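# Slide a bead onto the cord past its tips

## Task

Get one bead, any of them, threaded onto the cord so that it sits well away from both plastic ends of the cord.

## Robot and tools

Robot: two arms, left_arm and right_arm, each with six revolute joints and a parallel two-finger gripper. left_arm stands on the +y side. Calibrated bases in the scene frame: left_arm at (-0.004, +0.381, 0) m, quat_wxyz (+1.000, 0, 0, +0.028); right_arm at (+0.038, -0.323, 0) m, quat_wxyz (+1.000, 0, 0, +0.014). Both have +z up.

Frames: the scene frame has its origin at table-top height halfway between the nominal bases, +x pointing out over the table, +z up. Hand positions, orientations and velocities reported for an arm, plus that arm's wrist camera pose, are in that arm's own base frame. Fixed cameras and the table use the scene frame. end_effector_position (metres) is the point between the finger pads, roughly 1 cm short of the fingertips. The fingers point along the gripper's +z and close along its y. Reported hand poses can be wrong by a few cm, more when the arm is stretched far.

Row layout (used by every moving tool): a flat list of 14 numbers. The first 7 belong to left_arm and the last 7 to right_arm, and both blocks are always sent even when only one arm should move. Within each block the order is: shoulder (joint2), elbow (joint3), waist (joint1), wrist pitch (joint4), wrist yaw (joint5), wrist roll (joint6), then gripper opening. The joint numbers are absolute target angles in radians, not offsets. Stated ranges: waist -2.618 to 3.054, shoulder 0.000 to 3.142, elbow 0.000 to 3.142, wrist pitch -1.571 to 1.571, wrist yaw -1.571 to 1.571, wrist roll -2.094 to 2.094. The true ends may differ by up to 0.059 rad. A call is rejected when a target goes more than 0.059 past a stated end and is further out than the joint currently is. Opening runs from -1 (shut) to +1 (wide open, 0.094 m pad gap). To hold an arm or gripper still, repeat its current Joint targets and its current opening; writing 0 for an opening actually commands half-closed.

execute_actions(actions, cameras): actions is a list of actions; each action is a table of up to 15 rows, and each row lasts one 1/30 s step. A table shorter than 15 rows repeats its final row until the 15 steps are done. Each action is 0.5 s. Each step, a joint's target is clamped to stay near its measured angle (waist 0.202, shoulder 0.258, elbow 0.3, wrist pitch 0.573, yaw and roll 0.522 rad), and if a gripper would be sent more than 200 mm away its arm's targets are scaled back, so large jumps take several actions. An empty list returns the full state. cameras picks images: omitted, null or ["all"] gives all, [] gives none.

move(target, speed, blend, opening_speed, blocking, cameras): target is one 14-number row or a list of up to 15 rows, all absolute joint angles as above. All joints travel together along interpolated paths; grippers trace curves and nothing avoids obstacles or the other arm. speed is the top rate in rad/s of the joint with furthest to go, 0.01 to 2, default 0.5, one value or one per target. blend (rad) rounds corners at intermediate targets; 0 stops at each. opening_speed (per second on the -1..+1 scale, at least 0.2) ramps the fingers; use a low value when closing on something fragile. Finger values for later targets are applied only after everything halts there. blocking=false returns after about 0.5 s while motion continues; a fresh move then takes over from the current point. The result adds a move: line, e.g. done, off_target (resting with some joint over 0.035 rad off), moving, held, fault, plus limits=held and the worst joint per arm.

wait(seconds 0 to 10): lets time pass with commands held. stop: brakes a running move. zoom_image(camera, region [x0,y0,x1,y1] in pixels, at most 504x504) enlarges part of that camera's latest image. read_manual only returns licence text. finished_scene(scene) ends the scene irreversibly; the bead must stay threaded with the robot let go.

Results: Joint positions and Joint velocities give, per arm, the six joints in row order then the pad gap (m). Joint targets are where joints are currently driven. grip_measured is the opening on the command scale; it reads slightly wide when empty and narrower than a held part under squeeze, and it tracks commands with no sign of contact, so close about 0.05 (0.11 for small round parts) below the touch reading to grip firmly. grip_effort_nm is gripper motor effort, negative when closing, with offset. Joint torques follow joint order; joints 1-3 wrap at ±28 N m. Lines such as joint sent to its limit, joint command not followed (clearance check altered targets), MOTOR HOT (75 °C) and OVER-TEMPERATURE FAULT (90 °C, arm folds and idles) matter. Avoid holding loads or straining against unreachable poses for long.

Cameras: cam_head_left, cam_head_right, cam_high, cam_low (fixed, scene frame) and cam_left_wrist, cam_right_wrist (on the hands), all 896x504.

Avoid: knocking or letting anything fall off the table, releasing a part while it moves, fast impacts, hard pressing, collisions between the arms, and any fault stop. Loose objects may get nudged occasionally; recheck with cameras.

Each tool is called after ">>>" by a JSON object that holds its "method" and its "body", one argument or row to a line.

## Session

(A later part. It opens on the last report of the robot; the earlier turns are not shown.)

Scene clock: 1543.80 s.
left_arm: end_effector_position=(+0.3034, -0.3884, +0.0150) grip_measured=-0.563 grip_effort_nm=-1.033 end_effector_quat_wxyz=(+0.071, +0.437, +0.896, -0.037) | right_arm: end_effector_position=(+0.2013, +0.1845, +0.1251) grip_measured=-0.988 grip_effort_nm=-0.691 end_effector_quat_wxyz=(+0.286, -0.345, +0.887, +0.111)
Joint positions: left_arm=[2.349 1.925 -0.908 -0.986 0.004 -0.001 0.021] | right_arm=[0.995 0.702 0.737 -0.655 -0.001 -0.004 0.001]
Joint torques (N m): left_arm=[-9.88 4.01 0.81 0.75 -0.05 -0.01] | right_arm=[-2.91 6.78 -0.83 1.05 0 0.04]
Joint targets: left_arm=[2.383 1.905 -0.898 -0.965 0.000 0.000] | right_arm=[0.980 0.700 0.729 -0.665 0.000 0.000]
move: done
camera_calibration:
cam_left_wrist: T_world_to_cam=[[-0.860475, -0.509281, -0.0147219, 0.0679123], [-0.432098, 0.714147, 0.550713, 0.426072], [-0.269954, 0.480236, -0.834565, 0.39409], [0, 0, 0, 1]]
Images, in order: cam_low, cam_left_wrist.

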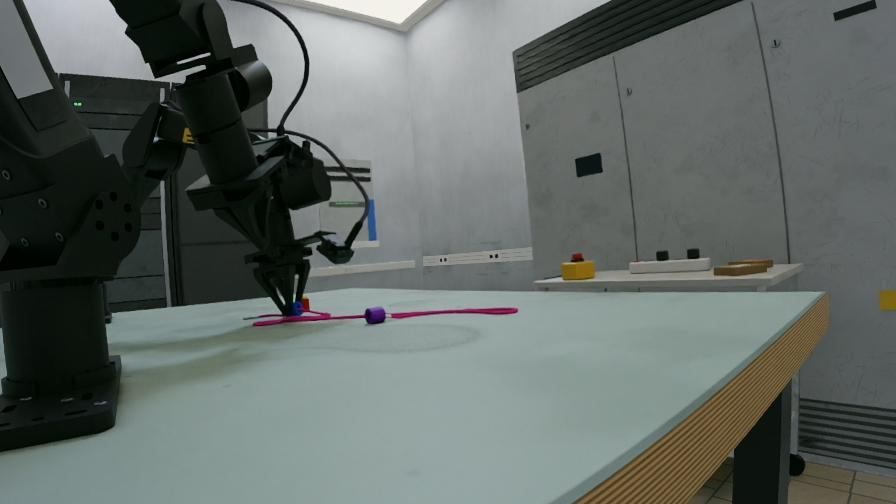

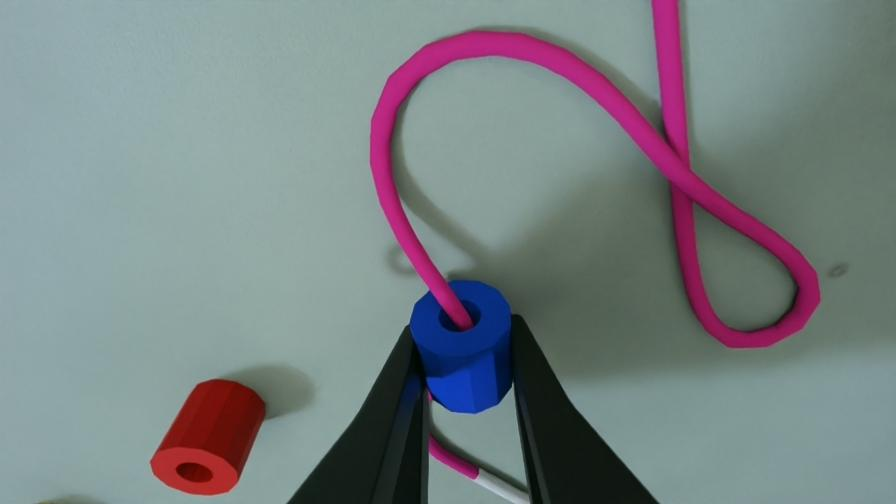

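>>> {"method": "move", "body": {
  "target": [2.383, 1.905, -0.898, -0.965, 0.0, 0.0, -0.35, 0.980, 0.700, 0.729, -0.665, 0.0, 0.0, -1.0],
  "speed": 0.1,
  "opening_speed": 0.3,
  "cameras": ["cam_left_wrist"]
}}

>>> {"method": "move", "body": {
  "target": [2.371, 2.38, -0.898, -1.4046, 0.0, 0.0, -0.35, 0.980, 0.700, 0.729, -0.665, 0.0, 0.0, -1.0],
  "speed": 0.3
}}

Scene clock: 1556.33 s.
left_arm: end_effector_position=(+0.3023, -0.3887, +0.0114) grip_measured=-0.352 grip_effort_nm=0.115 end_effector_quat_wxyz=(+0.069, +0.437, +0.896, -0.039) | right_arm: end_effector_position=(+0.2013, +0.1845, +0.1251) grip_measured=-0.988 grip_effort_nm=-0.686 end_effector_quat_wxyz=(+0.286, -0.345, +0.887, +0.111)
Joint positions: left_arm=[2.352 1.916 -0.908 -0.975 0.01 0 0.03] | right_arm=[0.995 0.702 0.737 -0.655 -0.001 -0.004 0.001]
Joint torques (N m): left_arm=[-10.18 4.71 0.81 0.65 -0.1 -0.01] | right_arm=[-2.91 6.83 -0.73 1.03 -0.02 0.04]
Joint targets: left_arm=[2.383 1.905 -0.898 -0.965 0.000 0.000] | right_arm=[0.980 0.700 0.729 -0.665 0.000 0.000]
move: done
camera_calibration:
cam_left_wrist: T_world_to_cam=[[-0.861225, -0.508151, -0.00861054, 0.0673269], [-0.428027, 0.716086, 0.551374, 0.427381], [-0.274015, 0.478543, -0.834214, 0.391495], [0, 0, 0, 1]]
Images, in order: cam_left_wrist.

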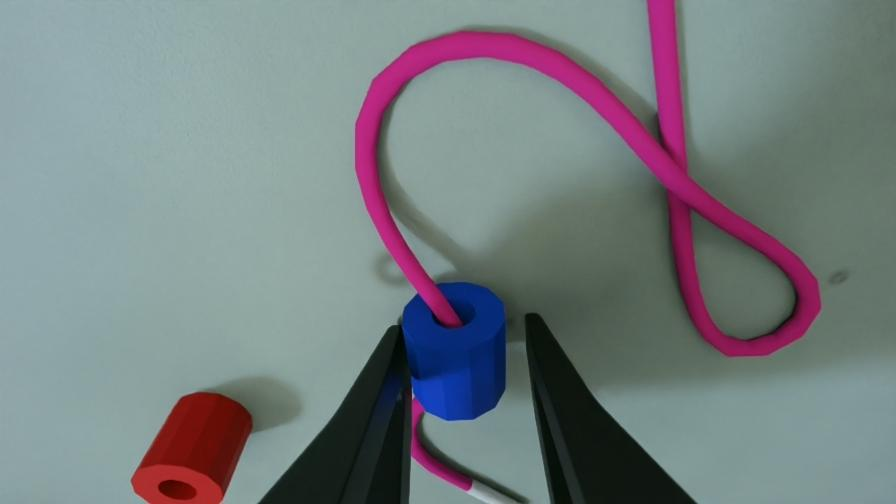

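Scene clock: 1558.60 s.
left_arm: end_effector_position=(+0.3038, -0.3893, +0.1182) grip_measured=-0.352 grip_effort_nm=0.100 end_effector_quat_wxyz=(+0.074, +0.437, +0.896, -0.039) | right_arm: end_effector_position=(+0.2013, +0.1845, +0.1251) grip_measured=-0.988 grip_effort_nm=-0.686 end_effector_quat_wxyz=(+0.286, -0.345, +0.887, +0.111)
Joint positions: left_arm=[2.36 2.355 -0.908 -1.399 0.005 0 0.03] | right_arm=[0.995 0.702 0.737 -0.655 -0.001 -0.004 0.001]
Joint torques (N m): left_arm=[-11.71 7.3 0.81 0.51 -0.06 -0.01] | right_arm=[-2.89 6.71 -0.73 1.04 0 0.05]
Joint targets: left_arm=[2.371 2.380 -0.898 -1.405 0.000 0.000] | right_arm=[0.980 0.700 0.729 -0.665 0.000 0.000]
move: done
camera_calibration:
cam_left_wrist: T_world_to_cam=[[-0.860715, -0.508881, -0.0144937, 0.0695593], [-0.43342, 0.717553, 0.54522, 0.372505], [-0.267052, 0.475561, -0.838168, 0.478461], [0, 0, 0, 1]]
cam_right_wrist: T_world_to_cam=[[0.611384, -0.789236, -0.0575968, 0.0316394], [-0.780415, -0.613398, 0.121226, 0.280238], [-0.131006, -0.0291662, -0.990952, 0.271579], [0, 0, 0, 1]]

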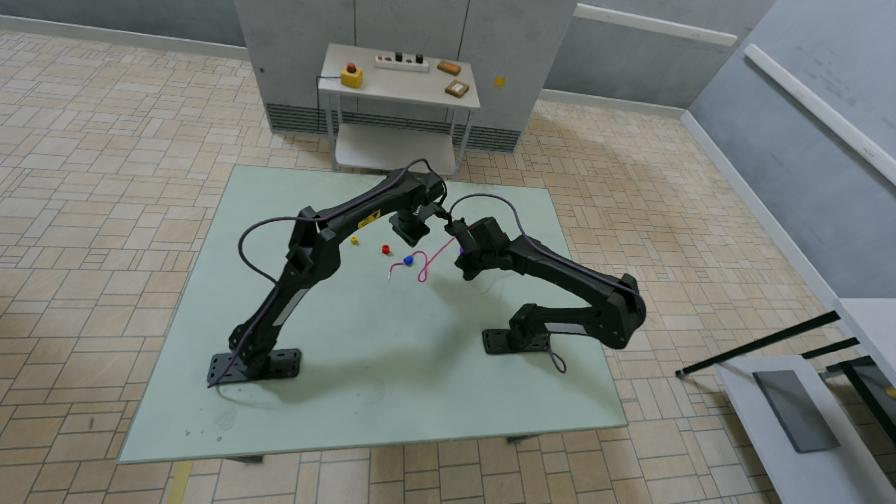

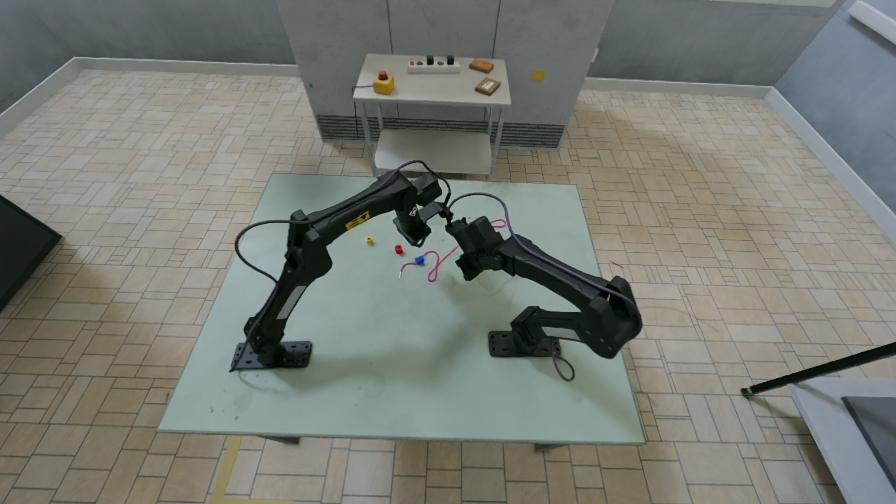

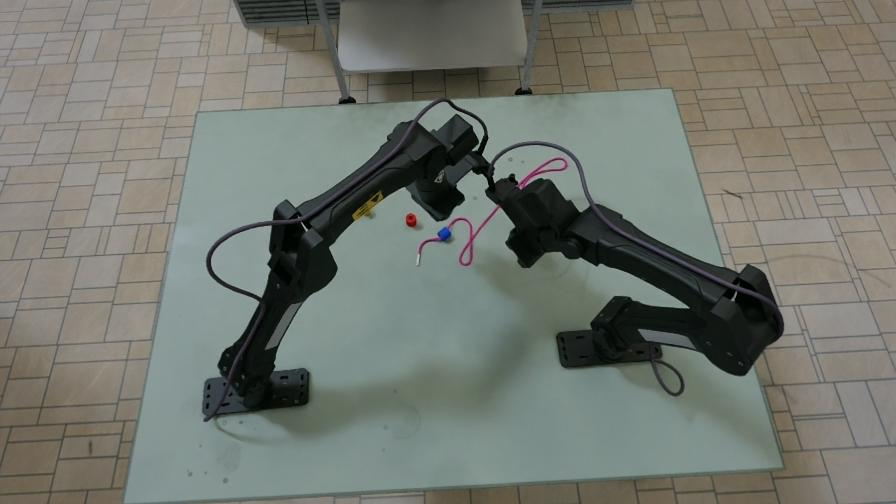

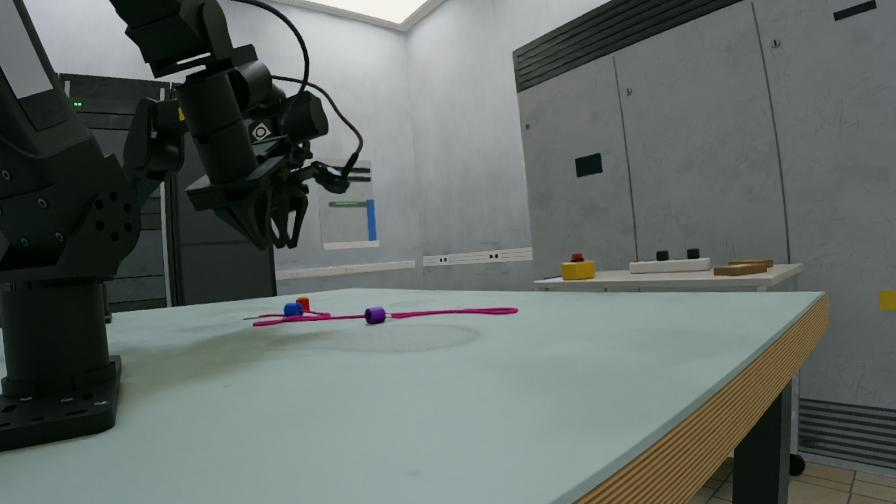

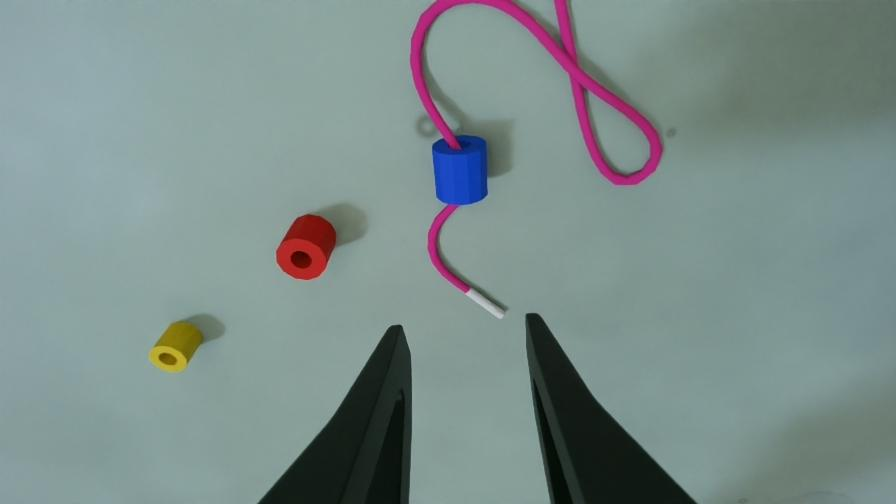

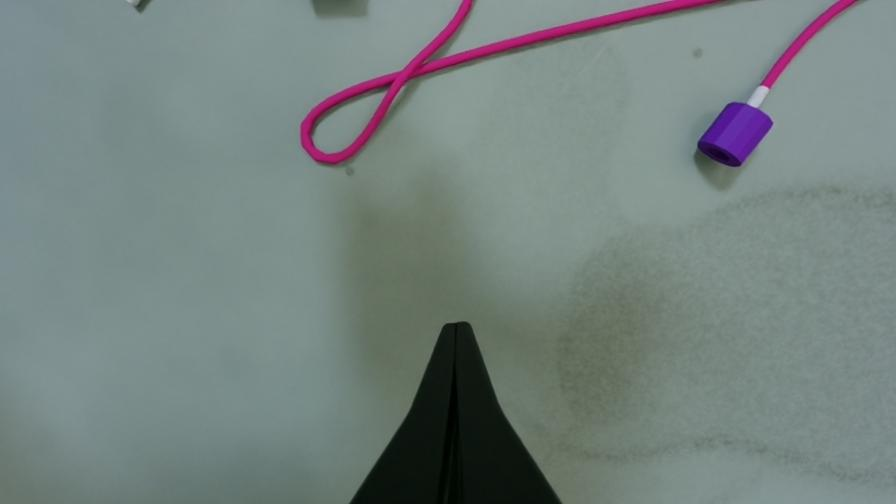

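>>> {"method": "move", "body": {
  "target": [
    [1.41, 0.62, -0.738, 0.393, 0.0, 0.0, 0.1, 0.980, 0.700, 0.729, -0.665, 0.0, 0.0, -1.0],
    [1.89, 0.347, -0.738, 1.16, 0.0, 0.0, 0.1, 0.980, 0.700, 0.729, -0.665, 0.0, 0.0, -1.0]
  ],
  "speed": 0.6,
  "cameras": ["cam_left_wrist","cam_low","cam_high"]
}}

Scene clock: 1692.17 s.
left_arm: end_effector_position=(+0.2937, -0.2717, +0.0340) grip_measured=+0.098 grip_effort_nm=0.095 end_effector_quat_wxyz=(+0.518, +0.304, +0.773, -0.205) | right_arm: end_effector_position=(+0.2013, +0.1845, +0.1251) grip_measured=-0.988 grip_effort_nm=-0.686 end_effector_quat_wxyz=(+0.286, -0.345, +0.887, +0.111)
Joint positions: left_arm=[1.877 0.349 -0.747 1.14 0.005 0 0.052] | right_arm=[0.995 0.702 0.737 -0.655 -0.001 -0.004 0.001]
Joint torques (N m): left_arm=[-5.03 2.89 0.7 1.71 -0.06 0] | right_arm=[-2.91 6.78 -0.72 1.06 -0.01 0.05]
Joint targets: left_arm=[1.890 0.347 -0.738 1.160 0.000 0.000] | right_arm=[0.980 0.700 0.729 -0.665 0.000 0.000]
move: done
camera_calibration:
cam_left_wrist: T_world_to_cam=[[-0.714233, -0.69013, -0.116589, 0.0306056], [-0.594148, 0.685883, -0.420182, 0.401084], [0.369946, -0.230837, -0.899919, -0.0276179], [0, 0, 0, 1]]
Images, in order: cam_high, cam_low, cam_left_wrist.

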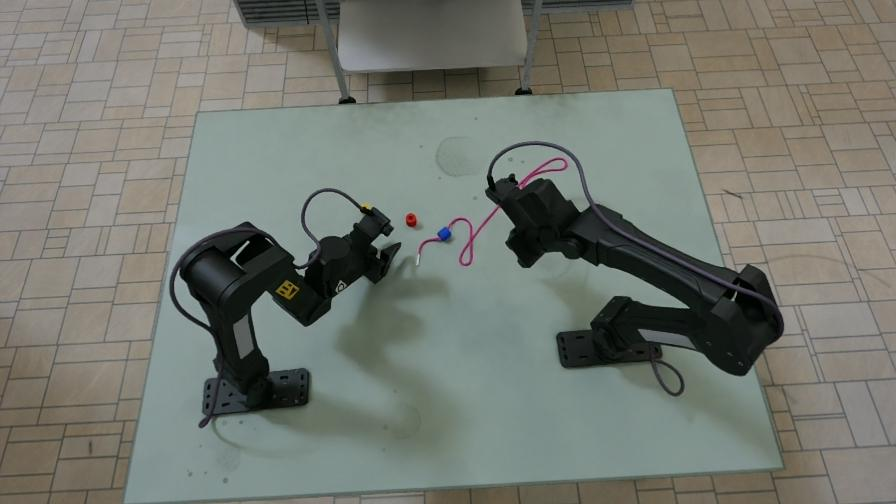

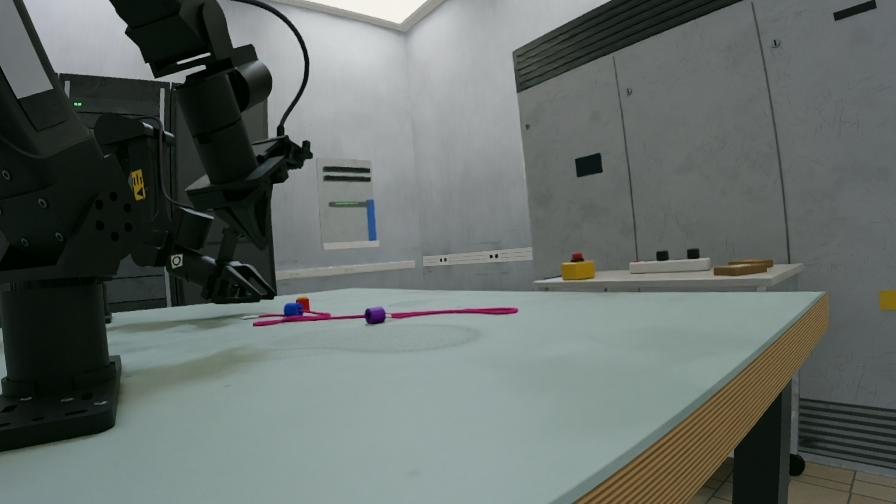

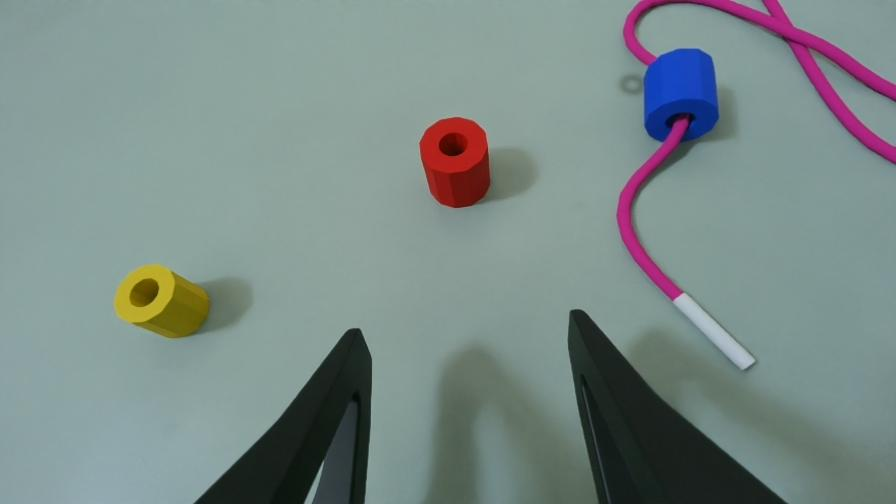

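>>> {"method": "move", "body": {
  "target": [
    [2.060, 0.349, -0.738, 1.330, 0.0, 0.0, 0.1, 0.980, 0.700, 0.729, -0.665, 0.0, 0.0, -1.0],
    [2.156, 0.655, -0.738, 1.110, 0.0, 0.0, 0.1, 0.980, 0.700, 0.729, -0.665, 0.0, 0.0, -1.0]
  ],
  "speed": 0.2,
  "cameras": ["cam_left_wrist","cam_low"]
}}

>>> {"method": "zoom_image", "body": {
  "camera": "cam_low",
  "region": [230, 260, 390, 345]
}}

Scene clock: 1702.47 s.
left_arm: end_effector_position=(+0.3460, -0.3199, +0.0125) grip_measured=+0.098 grip_effort_nm=0.100 end_effector_quat_wxyz=(+0.526, +0.302, +0.768, -0.208) | right_arm: end_effector_position=(+0.2013, +0.1845, +0.1251) grip_measured=-0.988 grip_effort_nm=-0.691 end_effector_quat_wxyz=(+0.286, -0.345, +0.887, +0.111)
Joint positions: left_arm=[2.134 0.639 -0.747 1.126 0.004 0 0.052] | right_arm=[0.995 0.702 0.737 -0.655 -0.001 -0.004 0.001]
Joint torques (N m): left_arm=[-6.67 4.46 0.72 1.4 -0.05 -0.01] | right_arm=[-2.93 6.83 -0.75 1.03 0 0.05]
Joint targets: left_arm=[2.156 0.655 -0.738 1.110 0.000 0.000] | right_arm=[0.980 0.700 0.729 -0.665 0.000 0.000]
move: done
camera_calibration:
cam_left_wrist: T_world_to_cam=[[-0.711855, -0.692274, -0.118403, 0.0307425], [-0.588428, 0.679913, -0.437574, 0.452489], [0.383425, -0.241818, -0.891353, -0.085711], [0, 0, 0, 1]]
Images, in order: cam_low, cam_left_wrist.

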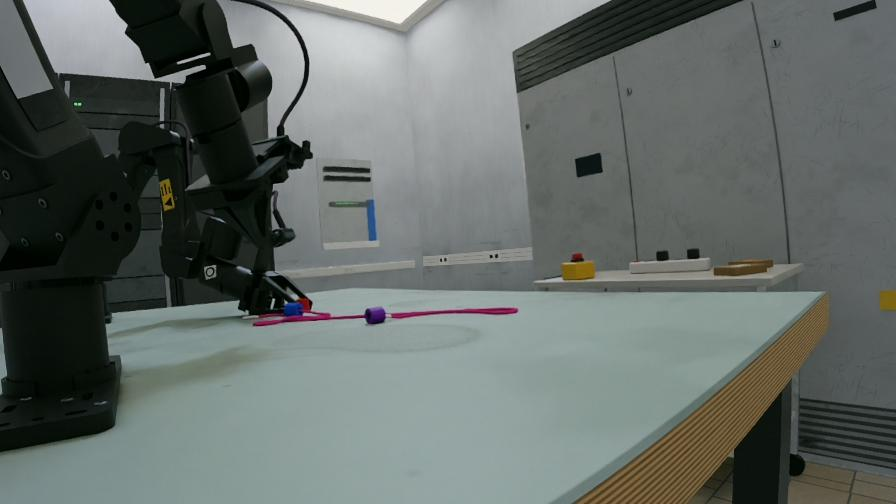

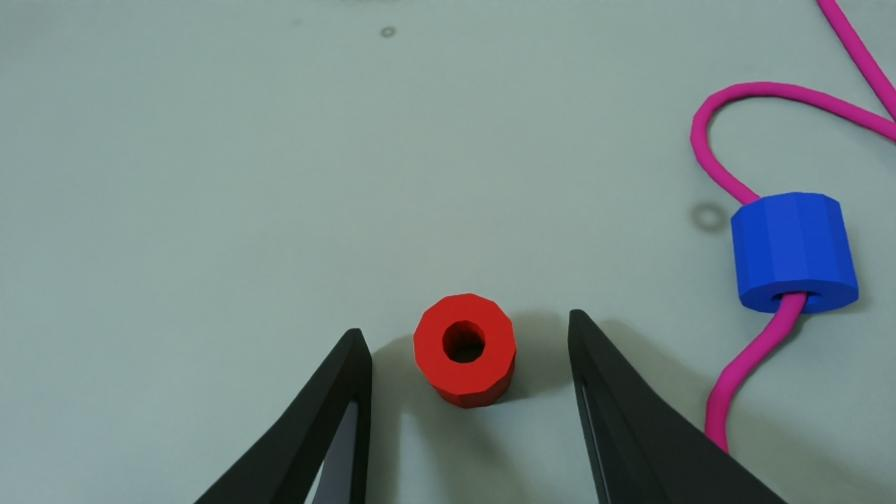

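Scaled by 3.150 from the camera's 896x504 image, which has a finer 1280x720 frame.

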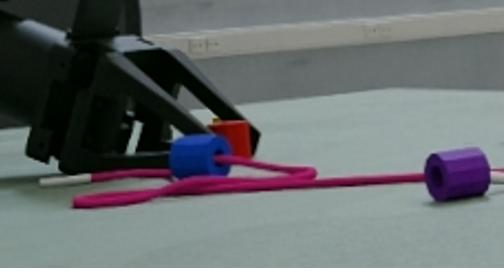

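>>> {"method": "move", "body": {
  "target": [2.162, 0.665, -0.738, 1.110, 0.0, 0.0, -0.7, 0.980, 0.700, 0.729, -0.665, 0.0, 0.0, -1.0],
  "speed": 0.1,
  "opening_speed": 0.4,
  "cameras": ["cam_left_wrist"]
}}

Scene clock: 1714.10 s.
left_arm: end_effector_position=(+0.3479, -0.3217, +0.0127) grip_measured=-0.560 grip_effort_nm=-1.028 end_effector_quat_wxyz=(+0.526, +0.302, +0.767, -0.208) | right_arm: end_effector_position=(+0.2013, +0.1845, +0.1251) grip_measured=-0.988 grip_effort_nm=-0.686 end_effector_quat_wxyz=(+0.286, -0.345, +0.887, +0.111)
Joint positions: left_arm=[2.138 0.65 -0.747 1.121 0.004 0 0.021] | right_arm=[0.995 0.702 0.737 -0.655 -0.001 -0.004 0.001]
Joint torques (N m): left_arm=[-6.6 4.44 0.7 1.45 -0.05 -0.01] | right_arm=[-2.86 6.8 -0.76 1.05 0 0.05]
Joint targets: left_arm=[2.162 0.665 -0.738 1.110 0.000 0.000] | right_arm=[0.980 0.700 0.729 -0.665 0.000 0.000]
move: done
camera_calibration:
cam_left_wrist: T_world_to_cam=[[-0.711756, -0.692366, -0.118462, 0.0308358], [-0.58806, 0.679572, -0.438597, 0.454661], [0.384173, -0.242511, -0.890842, -0.0871895], [0, 0, 0, 1]]
Images, in order: cam_left_wrist.

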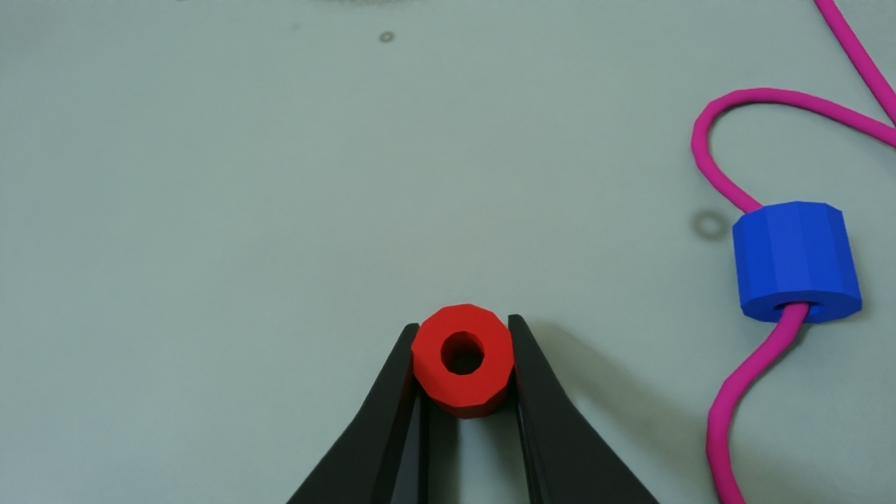

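>>> {"method": "move", "body": {
  "target": [
    [2.162, 0.665, -0.738, 1.110, 0.0, 0.0, 0.1, 0.980, 0.700, 0.729, -0.665, 0.0, 0.0, -1.0],
    [2.040, 0.340, -0.738, 1.310, 0.0, 0.0, 0.1, 0.980, 0.700, 0.729, -0.665, 0.0, 0.0, -1.0],
    [1.41, 0.62, -0.738, 0.393, 0.0, 0.0, 0.1, 0.980, 0.700, 0.729, -0.665, 0.0, 0.0, -1.0]
  ],
  "speed": 0.3,
  "opening_speed": 0.5,
  "cameras": ["cam_left_wrist","cam_low"]
}}

Scene clock: 1754.27 s.
left_arm: end_effector_position=(+0.3065, -0.2820, +0.1286) grip_measured=+0.098 grip_effort_nm=0.105 end_effector_quat_wxyz=(+0.495, +0.310, +0.788, -0.194) | right_arm: end_effector_position=(+0.2013, +0.1845, +0.1251) grip_measured=-0.988 grip_effort_nm=-0.686 end_effector_quat_wxyz=(+0.286, -0.345, +0.887, +0.111)
Joint positions: left_arm=[1.439 0.594 -0.745 0.395 0.002 0.002 0.052] | right_arm=[0.995 0.702 0.737 -0.655 -0.001 -0.004 0.001]
Joint torques (N m): left_arm=[-7.56 7.83 0.59 1.49 -0.03 -0.04] | right_arm=[-2.92 6.8 -0.76 1.05 0 0.03]
Joint targets: left_arm=[1.410 0.620 -0.738 0.393 0.000 0.000] | right_arm=[0.980 0.700 0.729 -0.665 0.000 0.000]
move: done
camera_calibration:
cam_left_wrist: T_world_to_cam=[[-0.717044, -0.687201, -0.116633, 0.0454013], [-0.613289, 0.701525, -0.362959, 0.458423], [0.331247, -0.188728, -0.924477, 0.0772666], [0, 0, 0, 1]]
Images, in order: cam_low, cam_left_wrist.

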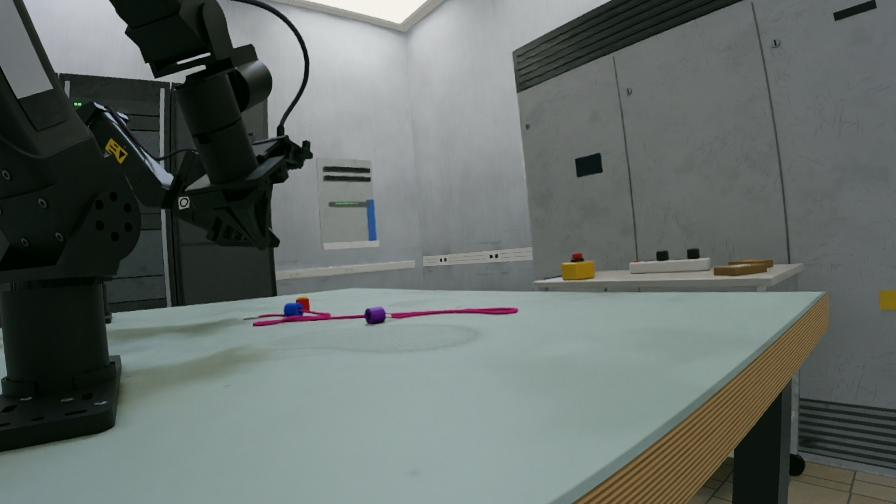

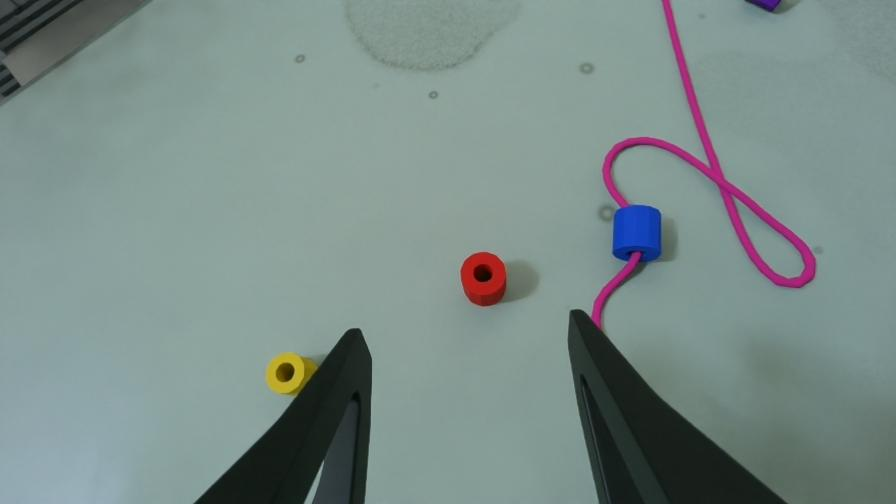

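>>> {"method": "finished_scene", "body": {
  "scene": 1
}}

The scene is finished: the task was done.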